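## Task

Coil the red wire around the reel as one strand turning in a single direction, with no reversal or doubling over, until the total unwound remainder is less than one flange's radius. Only wire lying between the two flanges counts as wound; wire outside the flange rims or inside the central hole does not. The reel must end up lying flat with all of it resting on the table.

## Robot and tools

Robot: two yam_ultra arms, left_arm and right_arm, each with a two-finger parallel gripper and a wrist camera. Base positions in the scene frame: left_arm at (-0.016, +0.330, 0) m, right_arm at (-0.028, -0.274, 0) m, both facing +x and turned only very slightly about z. Fixed cameras cam_high and cam_low sit on a stand behind the arms; wrist cameras are cam_left_wrist and cam_right_wrist. All images are 896x504.

Frames: the scene frame has its origin at table height, midway between the nominal bases, +z up, +x out over the table, and left_arm on the +y side (this is not the image left). Every gripper position, orientation, Hand target and offset is expressed in that arm's own base frame; fixed cameras and the table use the scene frame. A gripper's fingers point along its own +z and separate along its y. end_effector_position marks the spot between the pads, roughly 1 cm short of the tips.

One row = 14 numbers, each in [-1, 1]: left_arm dx, dy, dz, rx, ry, rz, opening, then the same seven for right_arm. Always supply all 14 even if one arm stays still. dx..rz are an offset, not a pose: they are measured from that arm's Hand target as it was when the action or move started, along its base axes, and rotation is about the Hand target's position. Scale: 1.0 equals 0.6 m for dx, dy, dz and 180 degrees for rotation; rx, ry, rz form one rotation vector. Offsets of all zeros re-request the current Hand target; repeating a nonzero offset in a new call moves further. Opening is absolute, not an offset: +1 fully open (0.094 m), -1 shut. Whatever opening you write is a command, so to keep a gripper unchanged resend its current value (0 would half-close it).

execute_actions(actions, cameras): actions is a list of actions; each action is a list of up to 15 rows, one per 1/30 s step. Every row counts from the same start pose, not the row before; a short action repeats its last row until 15 steps. An empty actions list returns state plus all camera images. cameras takes names, ["all"] or [].

move(target, speed, blend, opening_speed, grip_force, blocking, cameras): target is one 14-number row or a list of up to 15 rows, all offsets from the same starting Hand targets. Grippers travel in straight lines, not avoiding obstacles or each other. speed is m/s, 0.002 to 2.9 (default 0.25), one value or one per target. blend (m) rounds corners in a list; 0 stops at each. opening_speed (at least 0.2 per second on the -1..+1 scale) makes fingers close gradually. grip_force sets the per-pad force limit in newtons, 10 to 50 (50 is full); it persists, and lower values close slowly. blocking=false returns early while the move continues. Each move runs at most 10 s.

wait(seconds 0 to 10) lets the scene run. stop brakes a running move. zoom_image(camera, region [x0, y0, x1, y1] pixels, at most 504 by 504) enlarges part of a camera's latest image. read_manual gives licence texts only. finished_scene(scene 1 or 2) ends the current scene irreversibly.

Results: per arm, end_effector_position (m) and end_effector_quat_wxyz in its base frame, Hand target (the base for the next offsets), Tool commands, grip_measured (opening on the command scale; reads a bit wide when empty and narrower than a squeezed part), grip_effort_nm (gripper motor effort, negative closing; not a pad force), joint positions, velocities and torques. A move adds a move: line whose ending is e.g. done, off_target, moving, held or fault, plus limits such as paced (pose clipped) or held (steps withheld). Done means at rest within 10 mm and 2 degrees; neither done nor off_target tells you about contact. Grippers often settle a few centimetres short of the command from friction and load; resend the gap as an offset. Each step clips orientation to within 40 degrees of the measured one.

Cautions: keep the two arms, their grippers and wrist cameras apart, and never close one gripper on the other's fingers. Avoid fast contact, hard presses or targets far beyond a contact point; to release a push, command back past the gripper. Do not route a path near an arm's own base. Do not drop the reel or let anything leave the table; release only parts at rest. Avoid holding stretched or straining poses for long: MOTOR HOT warns of heating, and an OVER-TEMPERATURE FAULT folds that arm away for the rest of the scene. Loose objects may occasionally be nudged by outside pushes.

Each tool is called after ">>>" as a command line: name --argument value for each argument, lists and objects as JSON in quotes; but a table of rows of numbers goes row by row, as --pt "numbers of a row", without its own name.

## Session

>>> execute_actions --actions '[]'

Scene clock: 0.00 s.
left_arm: end_effector_position=(+0.3978, +0.0256, +0.1170) grip_measured=+1.000 grip_effort_nm=n/a end_effector_quat_wxyz=(+0.604, -0.042, +0.794, +0.056) | right_arm: end_effector_position=(+0.4000, -0.0384, +0.1029) grip_measured=+1.000 grip_effort_nm=n/a end_effector_quat_wxyz=(+0.579, +0.112, +0.803, -0.086)
Joint positions: left_arm=[-0.003 1.505 0.357 0.88 -0.144 0 0.094] | right_arm=[0.037 1.553 0.401 0.815 0.306 0.095 0.094]
Joint velocities: within noise
Joint torques (N m): no reading
Heat: left arm: 47 °C; right arm: 45 °C.
Hand target: left_arm +0.3987, +0.0257, +0.1194; +0.606, -0.043, +0.792, +0.056 | right_arm +0.4018, -0.0387, +0.1076; +0.583, +0.113, +0.800, -0.086
Tool commands: left_gripper/opening=+1.0 right_gripper/opening=+1.0

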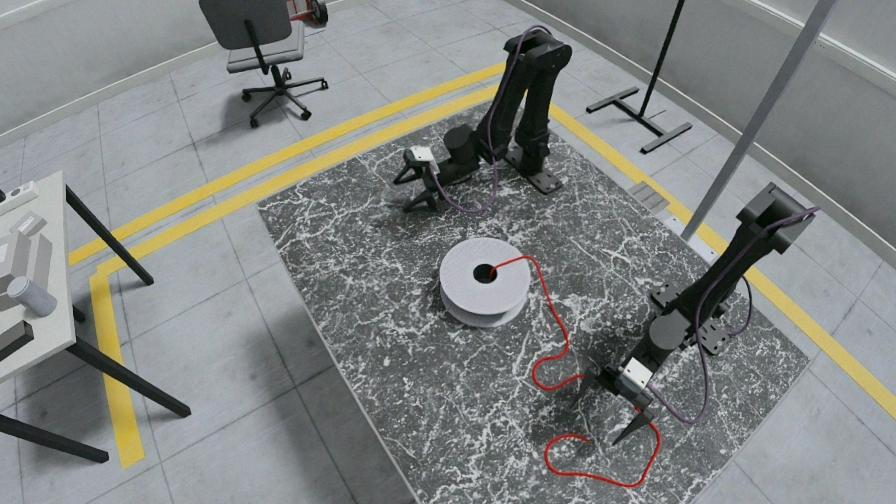

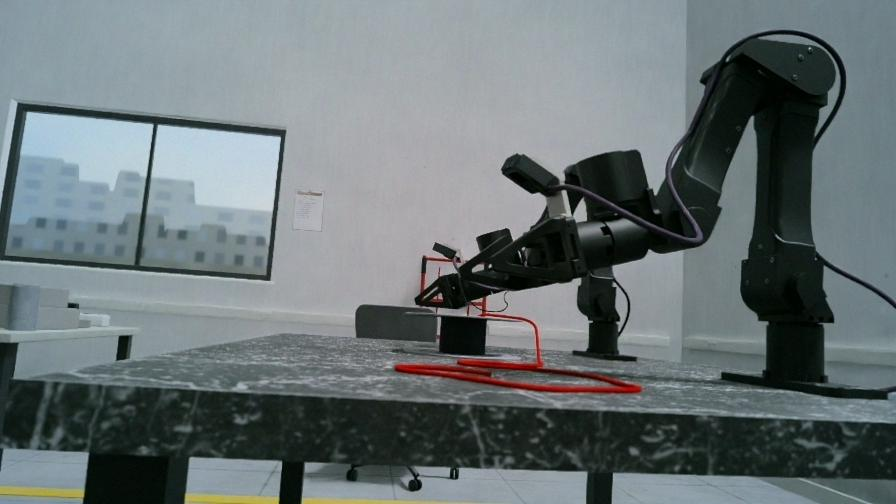

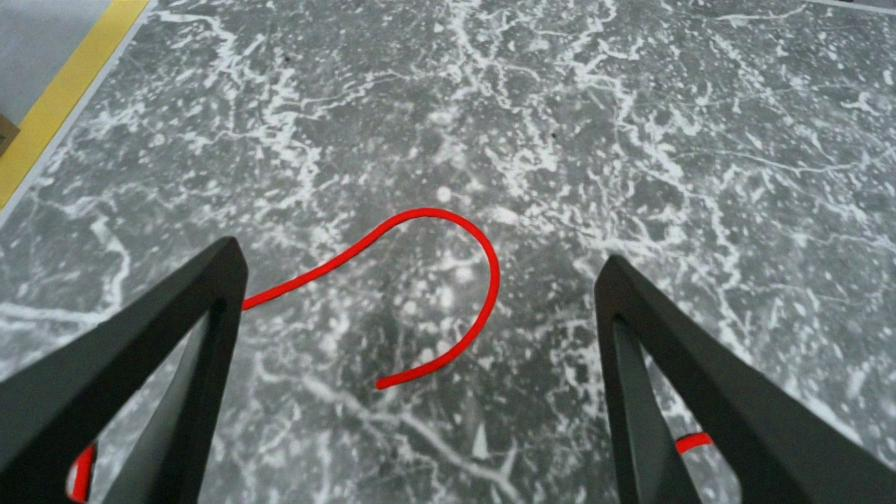

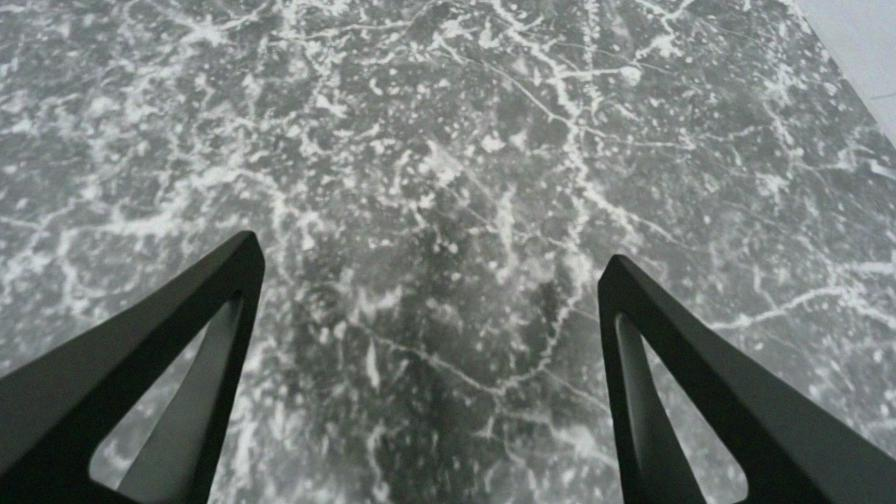

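>>> zoom_image --camera "cam_high" --region '[400, 200, 720, 504]'

>>> zoom_image --camera "cam_low" --region '[380, 260, 660, 420]'

Scaled by 1.575 from the camera's 896x504 image, which has a finer 1280x720 frame.

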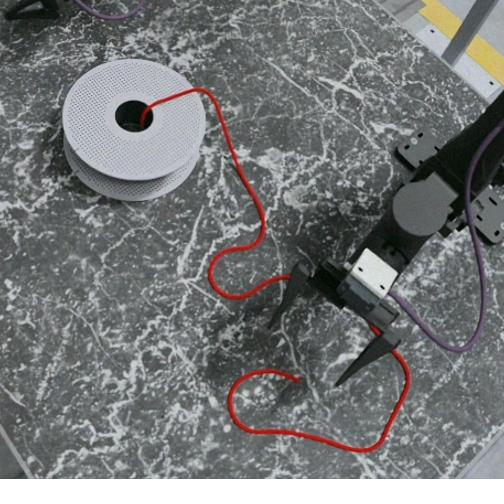

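Scaled by 1.800 from the camera's 896x504 image, which has a finer 1280x720 frame.

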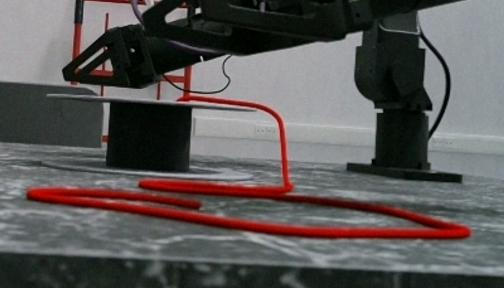

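>>> move --target '[0, 0, 0.22, 0, 0.139, 0, 1, -0.0497, 0.5445, 0.1873, -0.0229, 0.1319, 0.2955, 1]' --cameras '["all"]'

Scene clock: 90.13 s.
left_arm: end_effector_position=(+0.3947, +0.0256, +0.2406) grip_measured=+1.000 grip_effort_nm=0.02 end_effector_quat_wxyz=(+0.413, -0.028, +0.908, +0.065) | right_arm: end_effector_position=(+0.3688, +0.2832, +0.2117) grip_measured=+1.000 grip_effort_nm=-0.02 end_effector_quat_wxyz=(+0.389, -0.289, +0.865, +0.130)
Joint positions: left_arm=[-0.003 1.328 1.205 -0.593 -0.144 0 0.094] | right_arm=[0.656 1.59 1.331 -0.465 0.008 0.008 0.094]
Joint torques (N m): left_arm=[-0.02 -4.34 10.86 2.02 -0.12 0.03] | right_arm=[-0.01 -7.08 10 1.67 -0.09 -0.09]
Heat: left arm: 53 °C; right arm: 46 °C.
Hand target: left_arm +0.3987, +0.0257, +0.2515; +0.420, -0.029, +0.905, +0.064 | right_arm +0.3719, +0.2880, +0.2200; +0.393, -0.294, +0.861, +0.134
Off the commanded pose: left_arm 0.011 m, 1 deg | right_arm 0.010 m, 1 deg.
move: off_target (left_arm)
camera_calibration:
cam_left_wrist: T_world_to_cam=[[0.146714, -0.98824, -0.0430868, -0.0261039], [-0.989172, -0.146734, -0.00272455, 0.40288], [-0.00362979, 0.04302, -0.999068, 0.350333], [0, 0, 0, 1]] pos_world=[0.403619, 0.0182479, 0.349979]
cam_right_wrist: T_world_to_cam=[[0.637175, -0.768762, 0.0548859, -0.0327821], [-0.769816, -0.63826, -0.00295367, 0.472839], [0.0373021, -0.04037, -0.998488, 0.321815], [0, 0, 0, 1]] pos_world=[0.372882, 0.289584, 0.324525]

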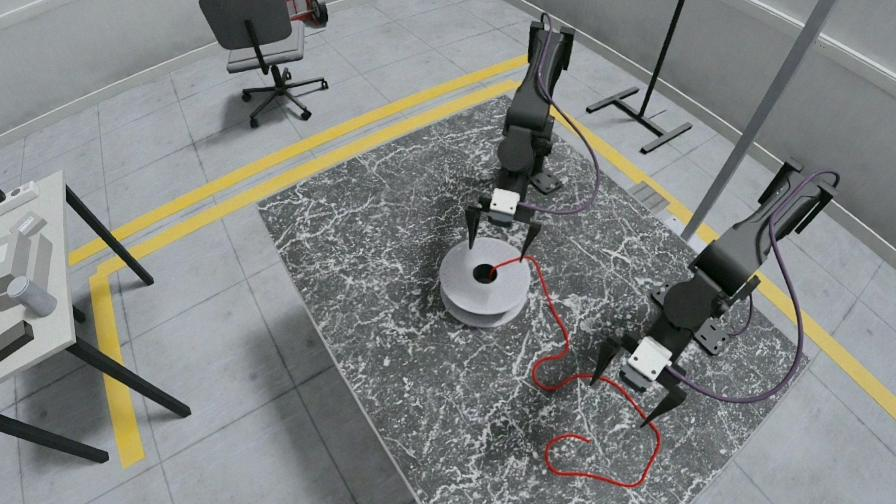

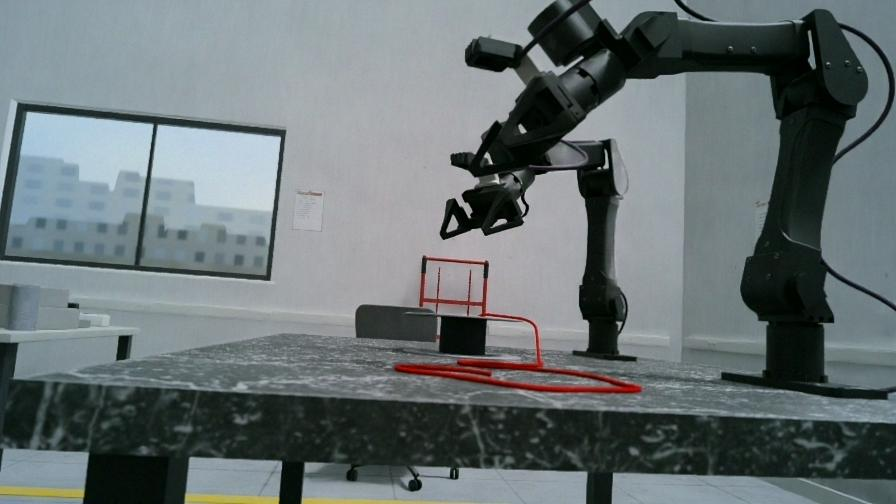

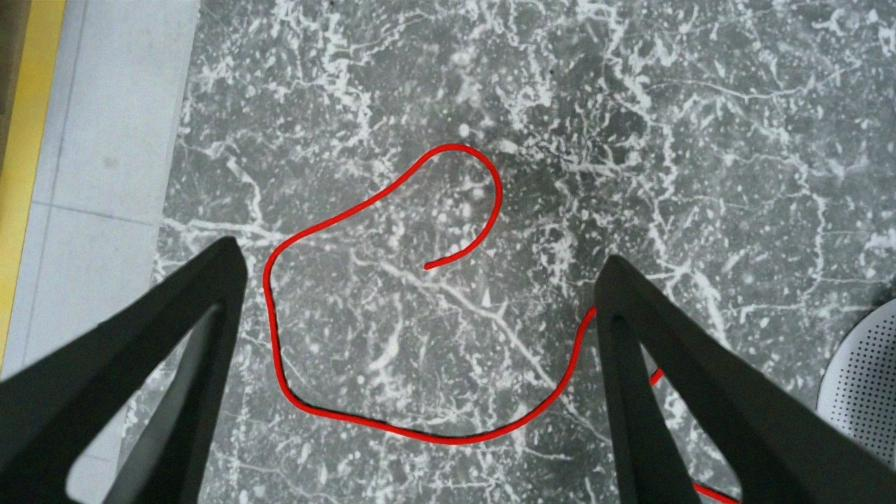

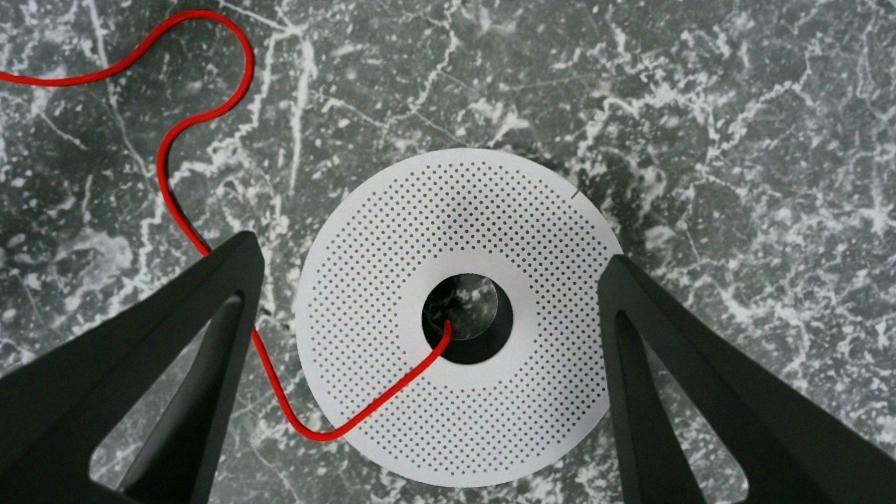

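>>> zoom_image --camera "cam_right_wrist" --region '[400, 250, 540, 390]'

>>> zoom_image --camera "cam_right_wrist" --region '[500, 140, 640, 260]'

Scaled by 3.600 from the camera's 896x504 image, which has a finer 1280x720 frame.

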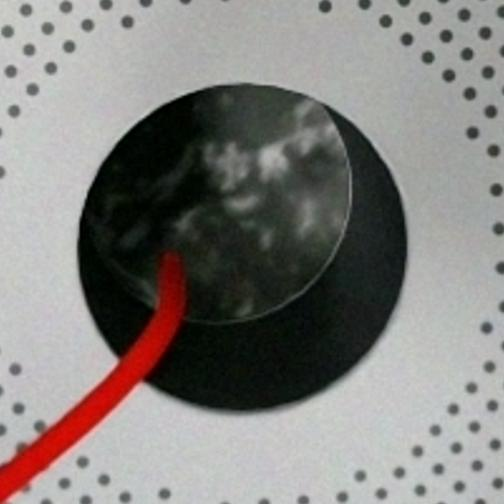

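Scaled by 3.600 from the camera's 896x504 image, which has a finer 1280x720 frame.

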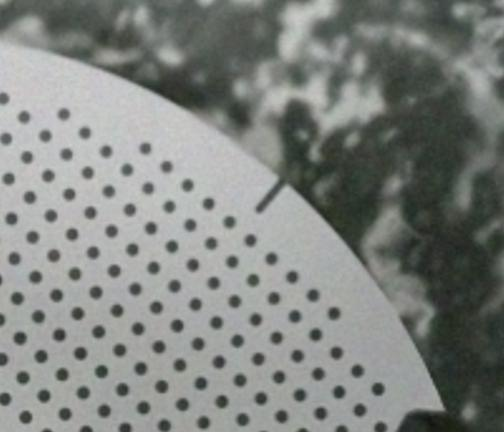

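>>> move --target '[-0.2262, -0.3303, -0.2192, -0.2034, 0.2132, 0.3436, 1, 0, 0, 0, 0, 0, 0, 1]' --cameras '["all"]'

Scene clock: 353.33 s.
left_arm: end_effector_position=(+0.2632, -0.1702, +0.1218) grip_measured=+1.000 grip_effort_nm=0.02 end_effector_quat_wxyz=(+0.002, -0.572, +0.820, -0.005) | right_arm: end_effector_position=(+0.3687, +0.2832, +0.2116) grip_measured=+1.000 grip_effort_nm=-0.02 end_effector_quat_wxyz=(+0.389, -0.289, +0.865, +0.131)
Joint positions: left_arm=[-0.577 1.719 1.45 -1.292 0 -1.794 0.094] | right_arm=[0.656 1.59 1.331 -0.466 0.007 0.008 0.094]
Joint torques (N m): left_arm=[-0.58 -6.24 7.09 0.43 -0.05 -0.11] | right_arm=[0.05 -6.94 9.99 1.67 -0.08 -0.11]
Heat: left arm: 45 °C; right arm: 50 °C.
Hand target: left_arm +0.2630, -0.1724, +0.1200; +0.000, -0.574, +0.819, +0.001 | right_arm +0.3719, +0.2881, +0.2200; +0.393, -0.294, +0.861, +0.134
Off the commanded pose: left_arm 0.003 m, 1 deg | right_arm 0.010 m, 1 deg.
move: done
camera_calibration:
cam_left_wrist: T_world_to_cam=[[0.958897, -0.283534, 0.0112073, -0.305939], [-0.192731, -0.621803, 0.759089, -0.139469], [-0.208258, -0.730048, -0.650891, 0.119448], [0, 0, 0, 1]] pos_world=[0.291359, -0.0862637, 0.187046]
cam_right_wrist: T_world_to_cam=[[0.637364, -0.768629, 0.0545603, -0.0326398], [-0.769684, -0.63842, -0.0025574, 0.472694], [0.0367981, -0.0403642, -0.998507, 0.321916], [0, 0, 0, 1]] pos_world=[0.372783, 0.289684, 0.324425]

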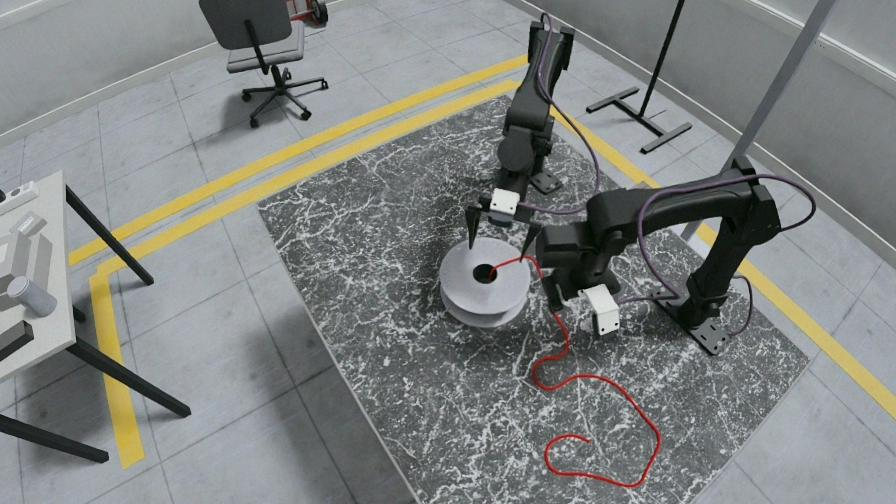

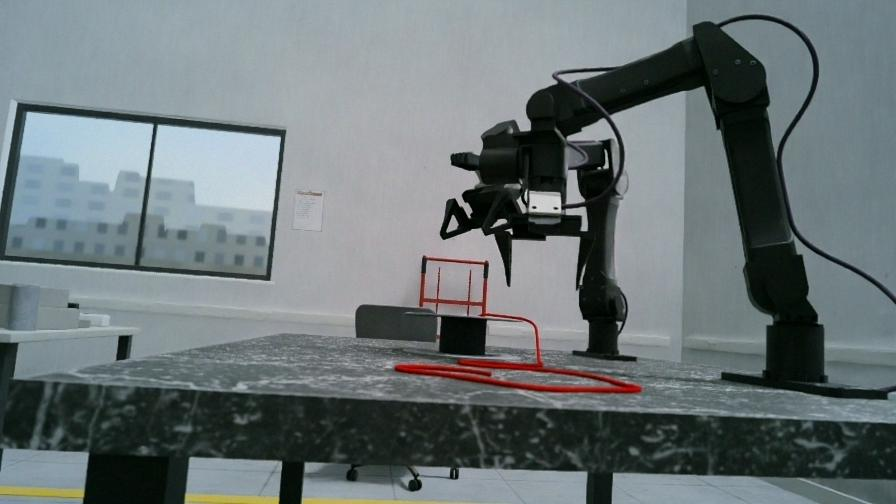

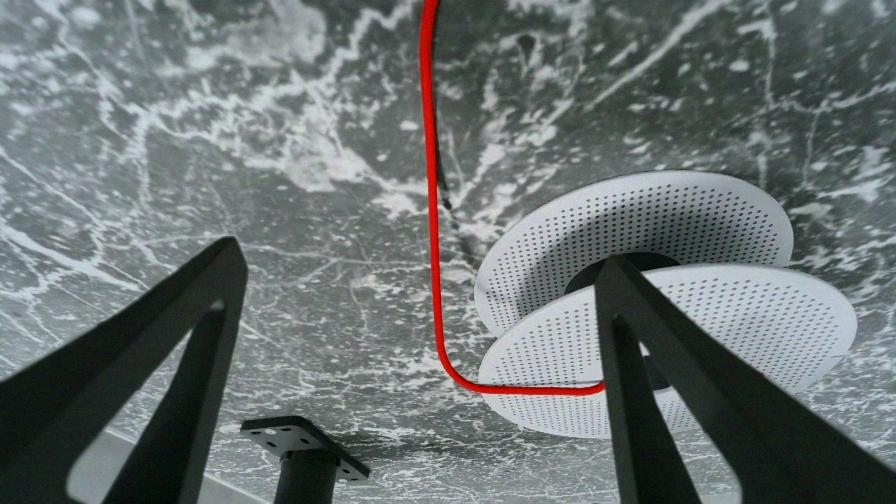

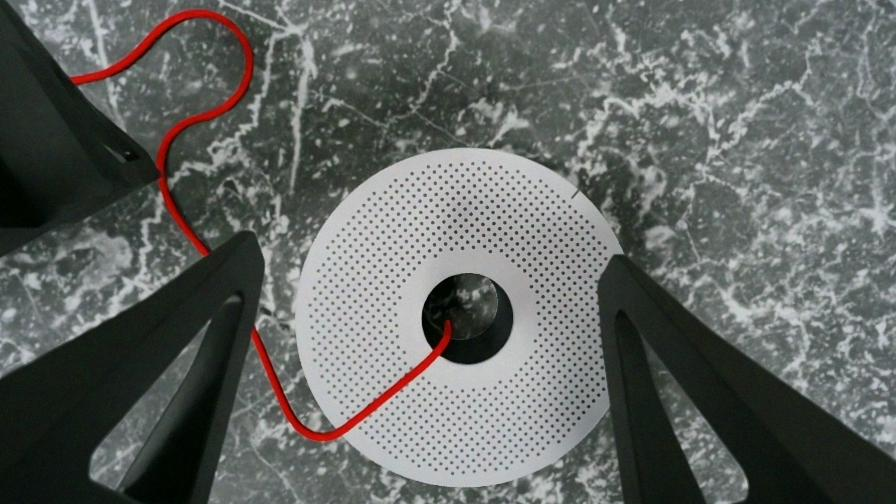

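>>> move --target '[0, 0, -0.1417, 0, 0, 0, 1, 0, 0, 0, 0, 0, 0, 1]' --cameras '["cam_left_wrist", "cam_low"]'

Scene clock: 366.17 s.
left_arm: end_effector_position=(+0.2690, -0.1742, +0.0407) grip_measured=+1.000 grip_effort_nm=0.02 end_effector_quat_wxyz=(+0.003, -0.572, +0.820, -0.011) | right_arm: end_effector_position=(+0.3687, +0.2832, +0.2116) grip_measured=+1.000 grip_effort_nm=-0.02 end_effector_quat_wxyz=(+0.389, -0.289, +0.865, +0.131)
Joint positions: left_arm=[-0.577 1.791 1.207 -0.965 0.002 -1.795 0.094] | right_arm=[0.656 1.59 1.331 -0.466 0.007 0.008 0.094]
Joint torques (N m): left_arm=[-0.54 -7.15 4.7 0.51 -0.09 -0.09] | right_arm=[-0.13 -7.04 10.03 1.65 -0.05 -0.11]
Heat: left arm: 43 °C; right arm: 50 °C.
Hand target: left_arm +0.2629, -0.1723, +0.0349; +0.000, -0.574, +0.819, +0.001 | right_arm +0.3719, +0.2881, +0.2200; +0.393, -0.294, +0.861, +0.134
Off the commanded pose: left_arm 0.008 m, 1 deg | right_arm 0.010 m, 1 deg.
move: done
camera_calibration:
cam_left_wrist: T_world_to_cam=[[0.959173, -0.28193, 0.0224042, -0.311931], [-0.198873, -0.616029, 0.762206, -0.0767533], [-0.201087, -0.735543, -0.646947, 0.0619163], [0, 0, 0, 1]] pos_world=[0.296382, -0.0896829, 0.105547]
Images, in order (width x height): cam_low 896x504, cam_left_wrist 896x504.

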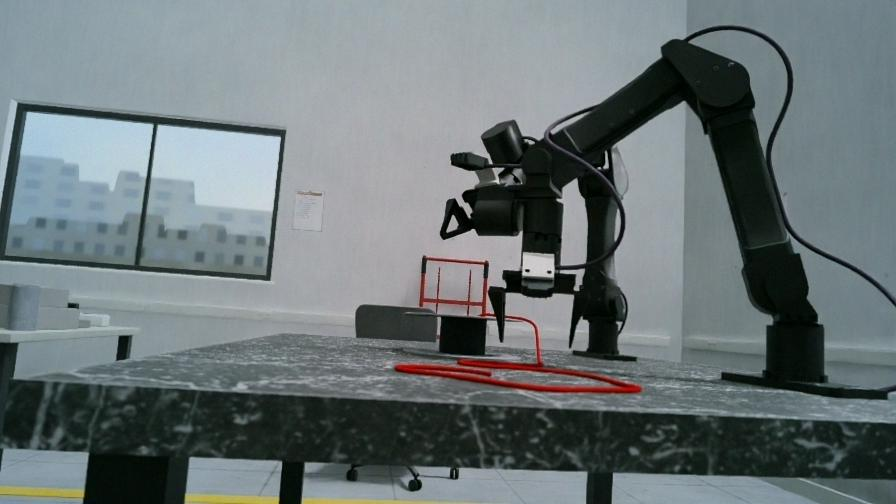

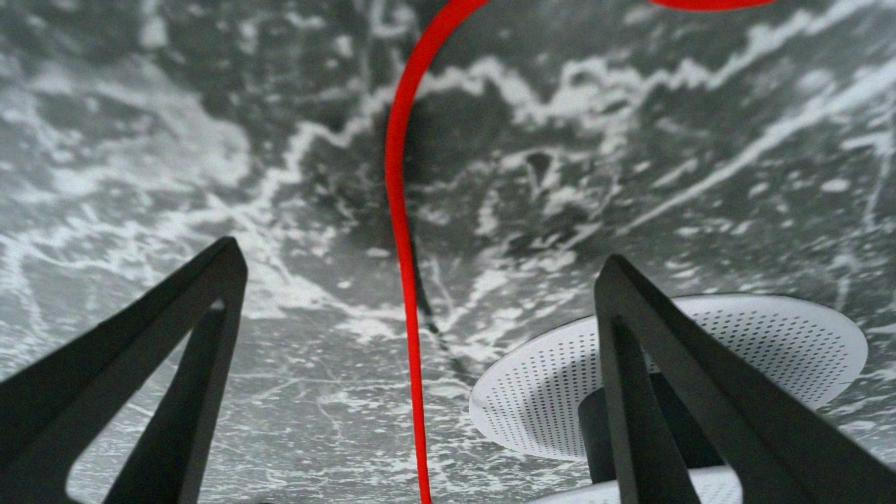

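>>> move --target '[0, 0, -0.0333, 0, 0, 0, 1, 0, 0, 0, 0, 0, 0, 1]' --speed 0.05 --cameras '["cam_left_wrist", "cam_low"]'

>>> zoom_image --camera "cam_low" --region '[380, 250, 660, 420]'

Scene clock: 371.17 s.
left_arm: end_effector_position=(+0.2712, -0.1756, +0.0242) grip_measured=+1.000 grip_effort_nm=0.02 end_effector_quat_wxyz=(+0.006, -0.572, +0.820, -0.016) | right_arm: end_effector_position=(+0.3687, +0.2832, +0.2116) grip_measured=+1.000 grip_effort_nm=-0.02 end_effector_quat_wxyz=(+0.389, -0.289, +0.865, +0.131)
Joint positions: left_arm=[-0.577 1.812 1.163 -0.887 0.002 -1.795 0.094] | right_arm=[0.656 1.59 1.331 -0.466 0.007 0.008 0.094]
Joint torques (N m): left_arm=[-0.51 -6.64 4.26 0.6 -0.09 -0.07] | right_arm=[0.03 -7.15 9.99 1.63 -0.1 -0.11]
Heat: left arm: 42 °C; right arm: 50 °C.
Hand target: left_arm +0.2629, -0.1723, +0.0149; +0.000, -0.574, +0.819, +0.001 | right_arm +0.3719, +0.2881, +0.2200; +0.393, -0.294, +0.861, +0.134
Off the commanded pose: left_arm 0.013 m, 2 deg | right_arm 0.010 m, 1 deg.
move: off_target (left_arm)
camera_calibration:
cam_left_wrist: T_world_to_cam=[[0.958855, -0.281794, 0.0344877, -0.314268], [-0.206984, -0.610763, 0.764281, -0.0616346], [-0.194306, -0.739973, -0.64396, 0.0479828], [0, 0, 0, 1]] pos_world=[0.297904, -0.0906969, 0.0888436]
Images, in order (width x height): cam_low 896x504, cam_left_wrist 896x504.

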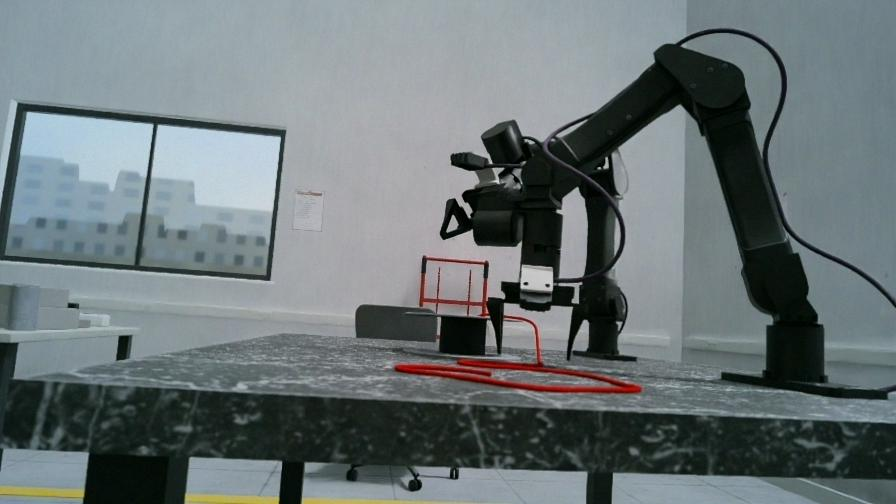

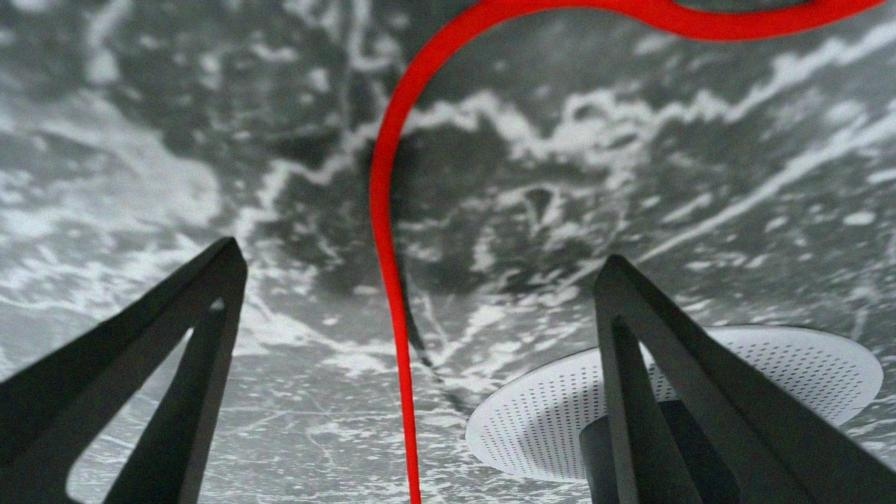

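Scaled by 1.800 from the camera's 896x504 image, which has a finer 1280x720 frame.

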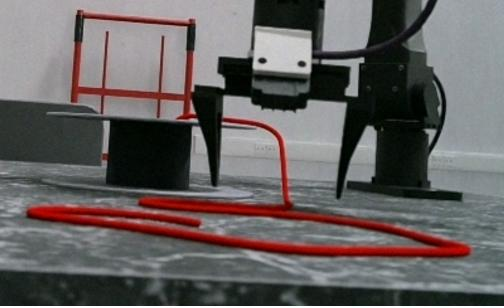

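>>> move --target '[-0.013, 0.005, -0.02, 0, 0, 0, 1, 0, 0, 0, 0, 0, 0, 1]' --speed 0.05 --cameras '["cam_left_wrist", "cam_low"]'

>>> zoom_image --camera "cam_low" --region '[440, 280, 640, 390]'

Scene clock: 378.87 s.
left_arm: end_effector_position=(+0.2627, -0.1715, +0.0127) grip_measured=+1.000 grip_effort_nm=0.02 end_effector_quat_wxyz=(+0.002, -0.573, +0.820, -0.009) | right_arm: end_effector_position=(+0.3687, +0.2832, +0.2116) grip_measured=+1.000 grip_effort_nm=-0.02 end_effector_quat_wxyz=(+0.389, -0.289, +0.865, +0.131)
Joint positions: left_arm=[-0.58 1.812 1.113 -0.853 0.002 -1.8 0.094] | right_arm=[0.656 1.59 1.331 -0.466 0.007 0.008 0.094]
Joint torques (N m): left_arm=[-0.73 -6.97 3.07 0.75 -0.1 -0.09] | right_arm=[0.05 -7.17 9.94 1.65 -0.12 -0.08]
Heat: left arm: 41 °C; right arm: 50 °C.
Hand target: left_arm +0.2551, -0.1693, +0.0029; +0.000, -0.574, +0.819, +0.001 | right_arm +0.3719, +0.2881, +0.2200; +0.393, -0.294, +0.861, +0.134
Off the commanded pose: left_arm 0.013 m, 1 deg | right_arm 0.010 m, 1 deg.
move: off_target (left_arm)
camera_calibration:
cam_left_wrist: T_world_to_cam=[[0.95944, -0.28127, 0.0190022, -0.304473], [-0.196058, -0.617302, 0.761905, -0.0560054], [-0.202571, -0.734728, -0.647409, 0.0450916], [0, 0, 0, 1]] pos_world=[0.290277, -0.0870812, 0.0776492]
Images, in order (width x height): cam_low 896x504, cam_left_wrist 896x504.

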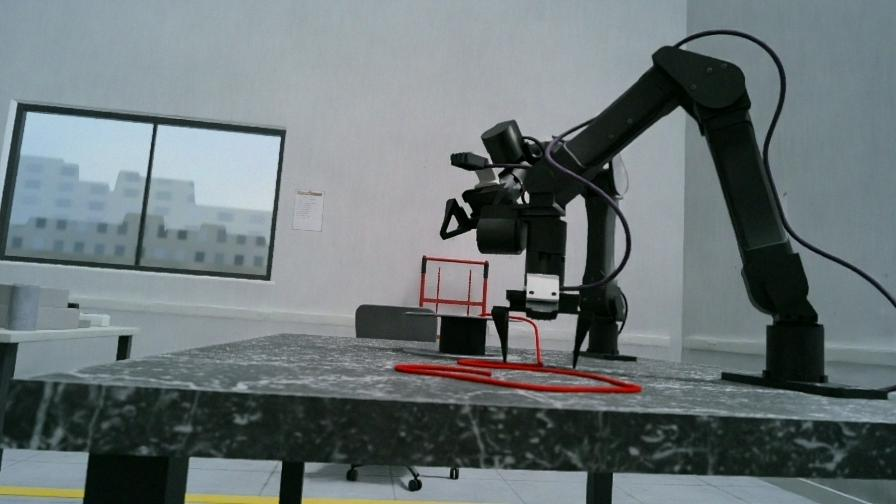

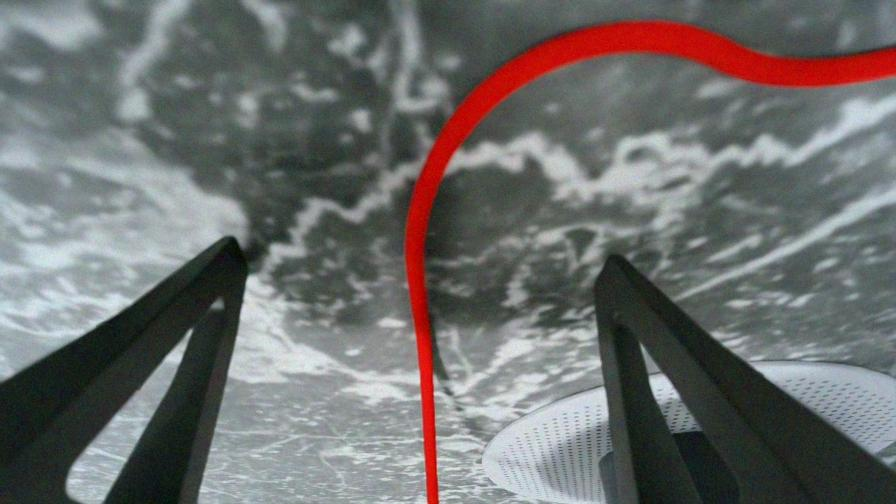

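Scaled by 2.520 from the camera's 896x504 image, which has a finer 1280x720 frame.

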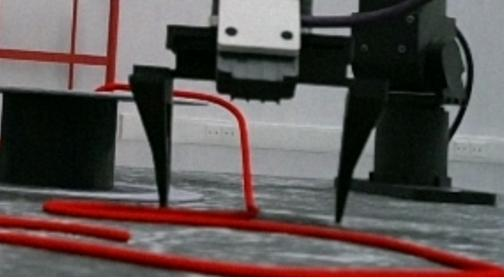

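>>> move --target '[0, 0, 0, 0, 0, 0, -0.76, 0, 0, 0, 0, 0, 0, 1]' --opening_speed 1.0 --cameras '["cam_left_wrist", "cam_low", "cam_right_wrist"]'

>>> zoom_image --camera "cam_low" --region '[440, 280, 640, 390]'

Scene clock: 387.60 s.
left_arm: end_effector_position=(+0.2632, -0.1727, +0.0124) grip_measured=-0.758 grip_effort_nm=-0.10 end_effector_quat_wxyz=(+0.001, -0.573, +0.819, -0.012) | right_arm: end_effector_position=(+0.3687, +0.2832, +0.2116) grip_measured=+1.000 grip_effort_nm=-0.02 end_effector_quat_wxyz=(+0.389, -0.289, +0.865, +0.131)
Joint positions: left_arm=[-0.58 1.812 1.112 -0.847 0.006 -1.802 0.011] | right_arm=[0.656 1.59 1.331 -0.466 0.007 0.008 0.094]
Joint torques (N m): left_arm=[-0.75 -6.97 3.19 0.69 -0.12 -0.07] | right_arm=[-0.06 -7.17 10.15 1.68 -0.1 -0.08]
Heat: left arm: 40 °C; right arm: 50 °C.
Hand target: left_arm +0.2551, -0.1693, +0.0029; +0.000, -0.574, +0.819, +0.001 | right_arm +0.3719, +0.2881, +0.2200; +0.393, -0.294, +0.861, +0.134
Off the commanded pose: left_arm 0.013 m, 2 deg | right_arm 0.010 m, 1 deg.
move: off_target (left_arm)
camera_calibration:
cam_left_wrist: T_world_to_cam=[[0.960026, -0.279007, 0.0224798, -0.30503], [-0.19607, -0.612985, 0.76538, -0.0557713], [-0.199766, -0.739192, -0.643186, 0.0424713], [0, 0, 0, 1]] pos_world=[0.290386, -0.0878979, 0.0768602]
cam_right_wrist: T_world_to_cam=[[0.637364, -0.768629, 0.0545603, -0.0326398], [-0.769684, -0.63842, -0.0025574, 0.472694], [0.0367981, -0.0403642, -0.998507, 0.321916], [0, 0, 0, 1]] pos_world=[0.372783, 0.289684, 0.324425]
Images, in order (width x height): cam_low 896x504, cam_left_wrist 896x504, cam_right_wrist 896x504.

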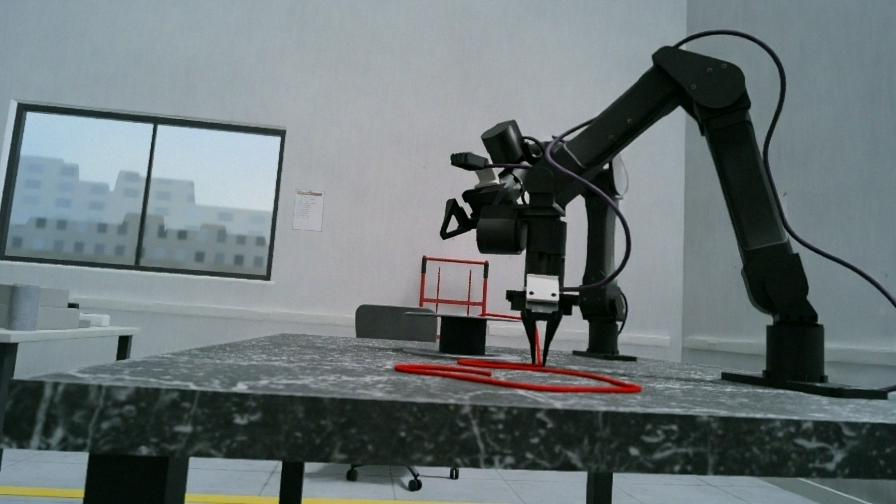

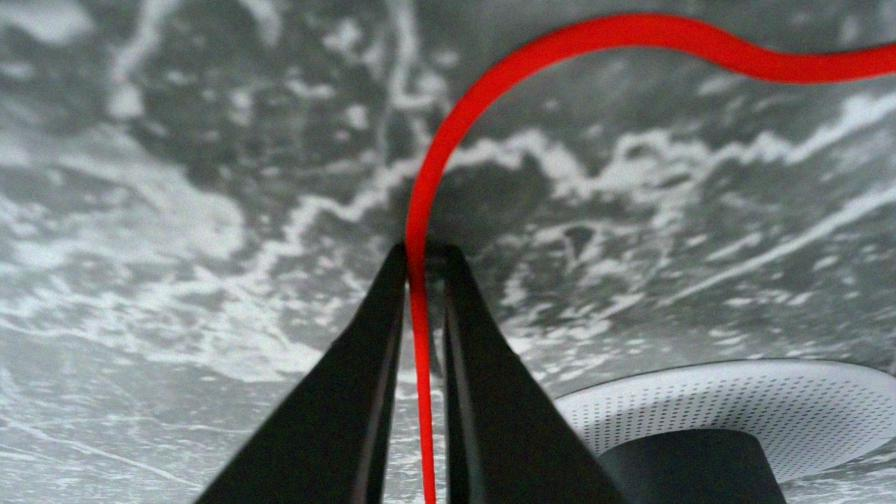

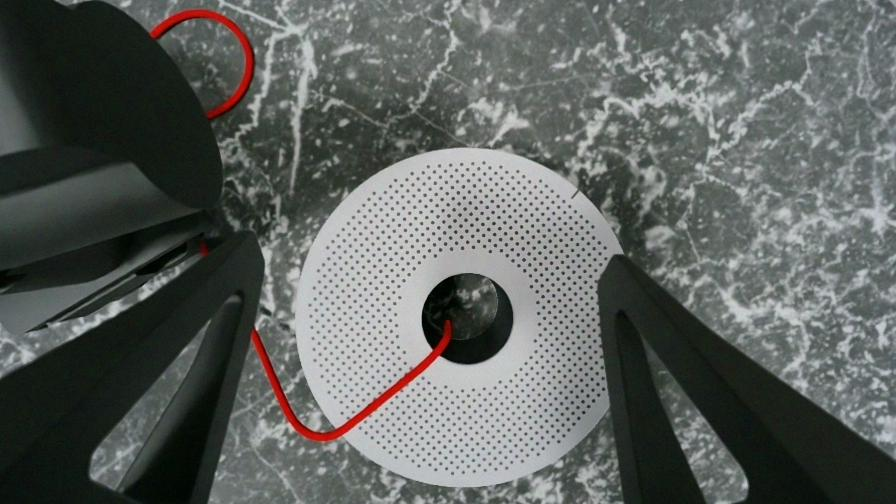

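Scaled by 2.520 from the camera's 896x504 image, which has a finer 1280x720 frame.

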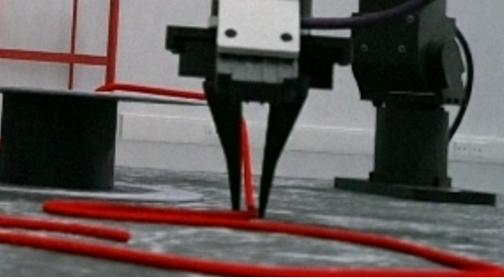

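>>> move --target '[0, 0, 0, 0, 0, 0, -0.76, -0.0207, -0.0768, -0.0333, 0.1051, 0.3022, -0.5870, 1]' --cameras '["all"]'

Scene clock: 415.50 s.
left_arm: end_effector_position=(+0.2632, -0.1727, +0.0124) grip_measured=-0.758 grip_effort_nm=-0.10 end_effector_quat_wxyz=(+0.001, -0.573, +0.819, -0.012) | right_arm: end_effector_position=(+0.3644, +0.2477, +0.2028) grip_measured=+1.000 grip_effort_nm=-0.02 end_effector_quat_wxyz=(+0.033, +0.607, +0.788, +0.102)
Joint positions: left_arm=[-0.58 1.812 1.112 -0.847 0.006 -1.802 0.011] | right_arm=[0.594 2.118 2.302 -1.54 -0.001 1.907 0.094]
Joint torques (N m): left_arm=[-0.72 -6.98 3.23 0.7 -0.12 -0.07] | right_arm=[-0.4 -12.22 5.08 0.44 0.06 0.11]
Heat: left arm: 39 °C; right arm: 49 °C.
Hand target: left_arm +0.2551, -0.1693, +0.0029; +0.000, -0.574, +0.819, +0.001 | right_arm +0.3595, +0.2419, +0.2001; +0.000, +0.616, +0.788, +0.001
Off the commanded pose: left_arm 0.013 m, 1 deg | right_arm 0.008 m, 12 deg.
joint sent to its limit (right arm) — joint 4 (wrist pitch), lower limit. The joint targets are off in orientation, not in position.
move: off_target (left_arm, right_arm)
camera_calibration:
cam_left_wrist: T_world_to_cam=[[0.960026, -0.279007, 0.0224798, -0.30503], [-0.19607, -0.612985, 0.76538, -0.0557713], [-0.199766, -0.739192, -0.643186, 0.0424713], [0, 0, 0, 1]] pos_world=[0.290386, -0.0878979, 0.0768602]
cam_right_wrist: T_world_to_cam=[[-0.927701, -0.312694, -0.203944, 0.453034], [-0.349959, 0.538177, 0.766743, -0.153793], [-0.129998, 0.78268, -0.608697, 0.0897834], [0, 0, 0, 1]] pos_world=[0.37813, 0.154157, 0.264965]

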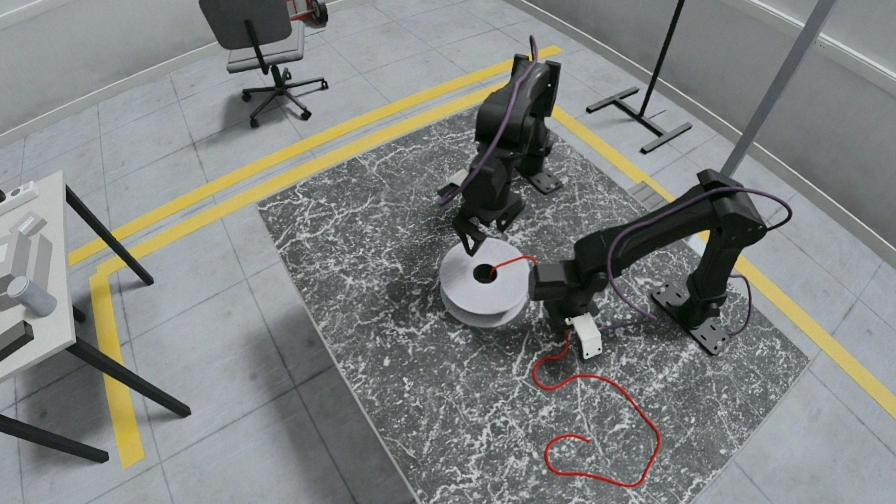

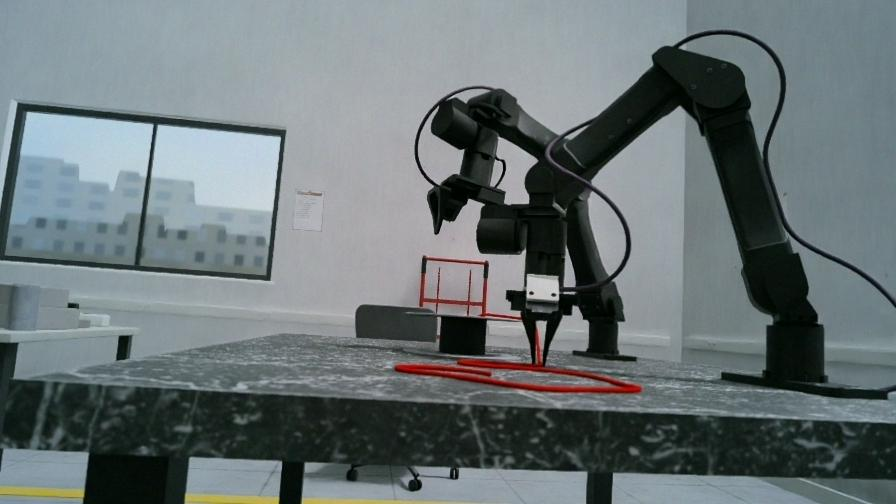

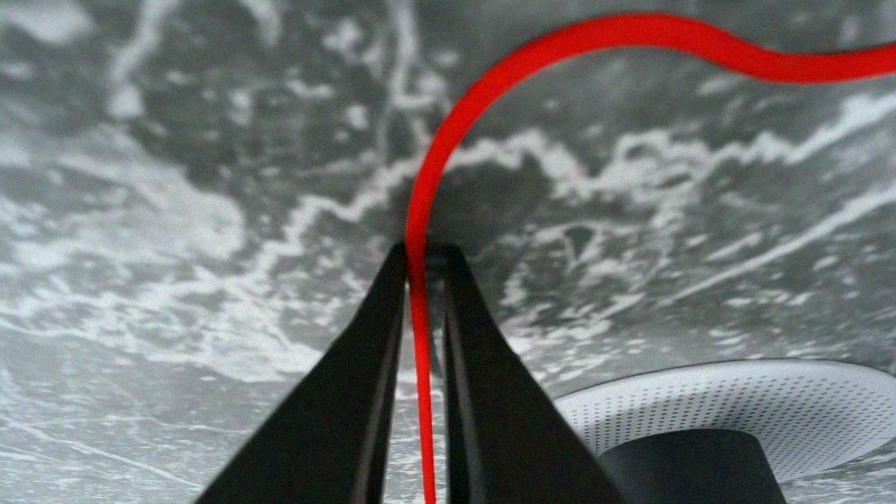

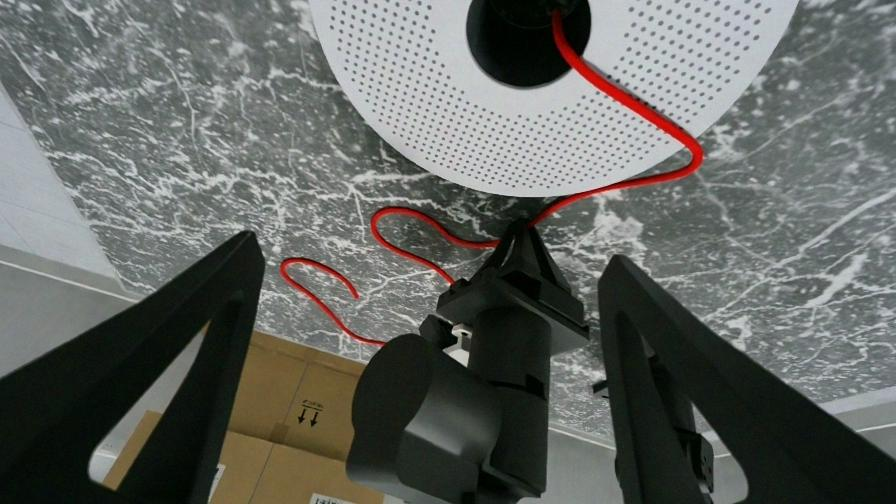

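>>> move --target '[0, 0, 0, 0, 0, 0, -0.76, 0, 0, -0.15, 0, 0, 0, -0.9]' --opening_speed 1.5 --cameras '["cam_right_wrist", "cam_low", "cam_high"]'

Scene clock: 433.17 s.
left_arm: end_effector_position=(+0.2632, -0.1727, +0.0124) grip_measured=-0.758 grip_effort_nm=-0.10 end_effector_quat_wxyz=(+0.001, -0.573, +0.819, -0.012) | right_arm: end_effector_position=(+0.3572, +0.2433, +0.1139) grip_measured=-0.898 grip_effort_nm=-0.14 end_effector_quat_wxyz=(-0.001, +0.611, +0.792, +0.002)
Joint positions: left_arm=[-0.58 1.812 1.112 -0.847 0.006 -1.802 0.011] | right_arm=[0.594 2.232 2.141 -1.477 -0.003 1.908 0.005]
Joint torques (N m): left_arm=[-0.75 -6.98 3.21 0.69 -0.13 -0.07] | right_arm=[-0.36 -12.63 5.56 0.37 0.01 0.12]
Heat: left arm: 39 °C; right arm: 46 °C.
Hand target: left_arm +0.2551, -0.1693, +0.0029; +0.000, -0.574, +0.819, +0.001 | right_arm +0.3595, +0.2419, +0.1101; +0.000, +0.616, +0.788, +0.001
Off the commanded pose: left_arm 0.013 m, 1 deg | right_arm 0.005 m, 1 deg.
move: off_target (left_arm)
camera_calibration:
cam_right_wrist: T_world_to_cam=[[-0.946009, -0.324138, -0.00102328, 0.413135], [-0.215658, 0.627043, 0.748538, -0.153324], [-0.241988, 0.708344, -0.663091, 0.102423], [0, 0, 0, 1]] pos_world=[0.382549, 0.157503, 0.183108]
Images, in order (width x height): cam_high 896x504, cam_low 896x504, cam_right_wrist 896x504.

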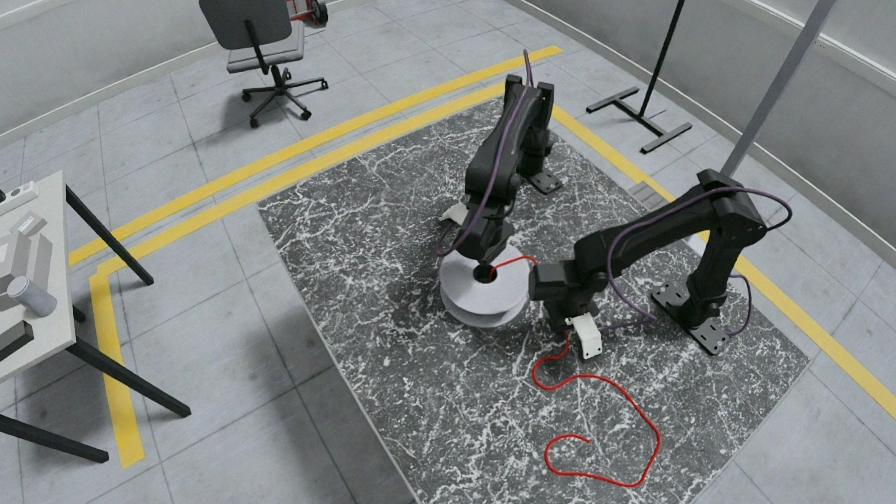

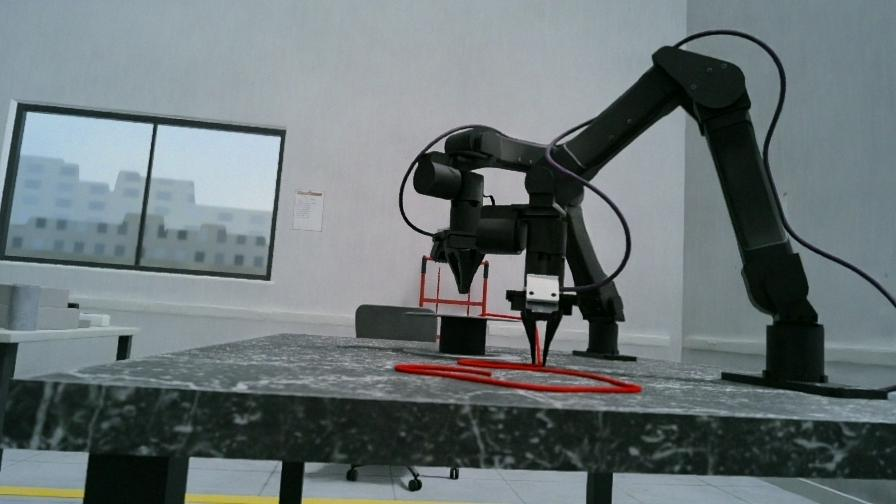

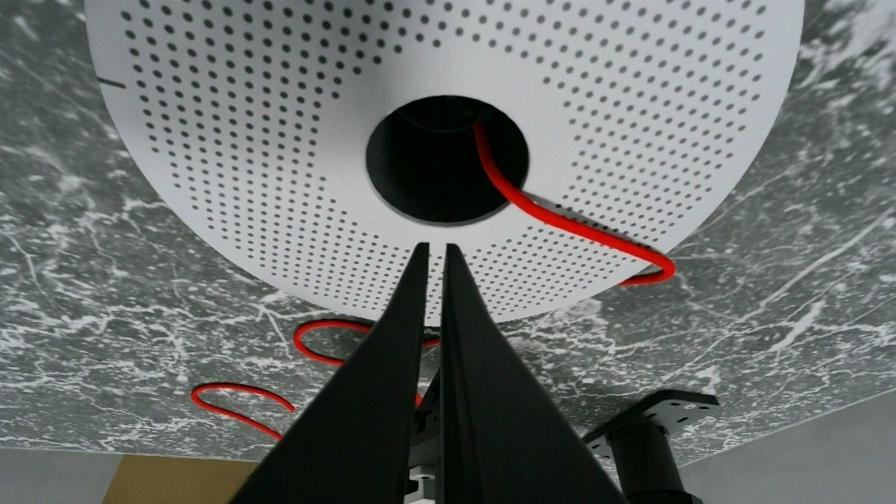

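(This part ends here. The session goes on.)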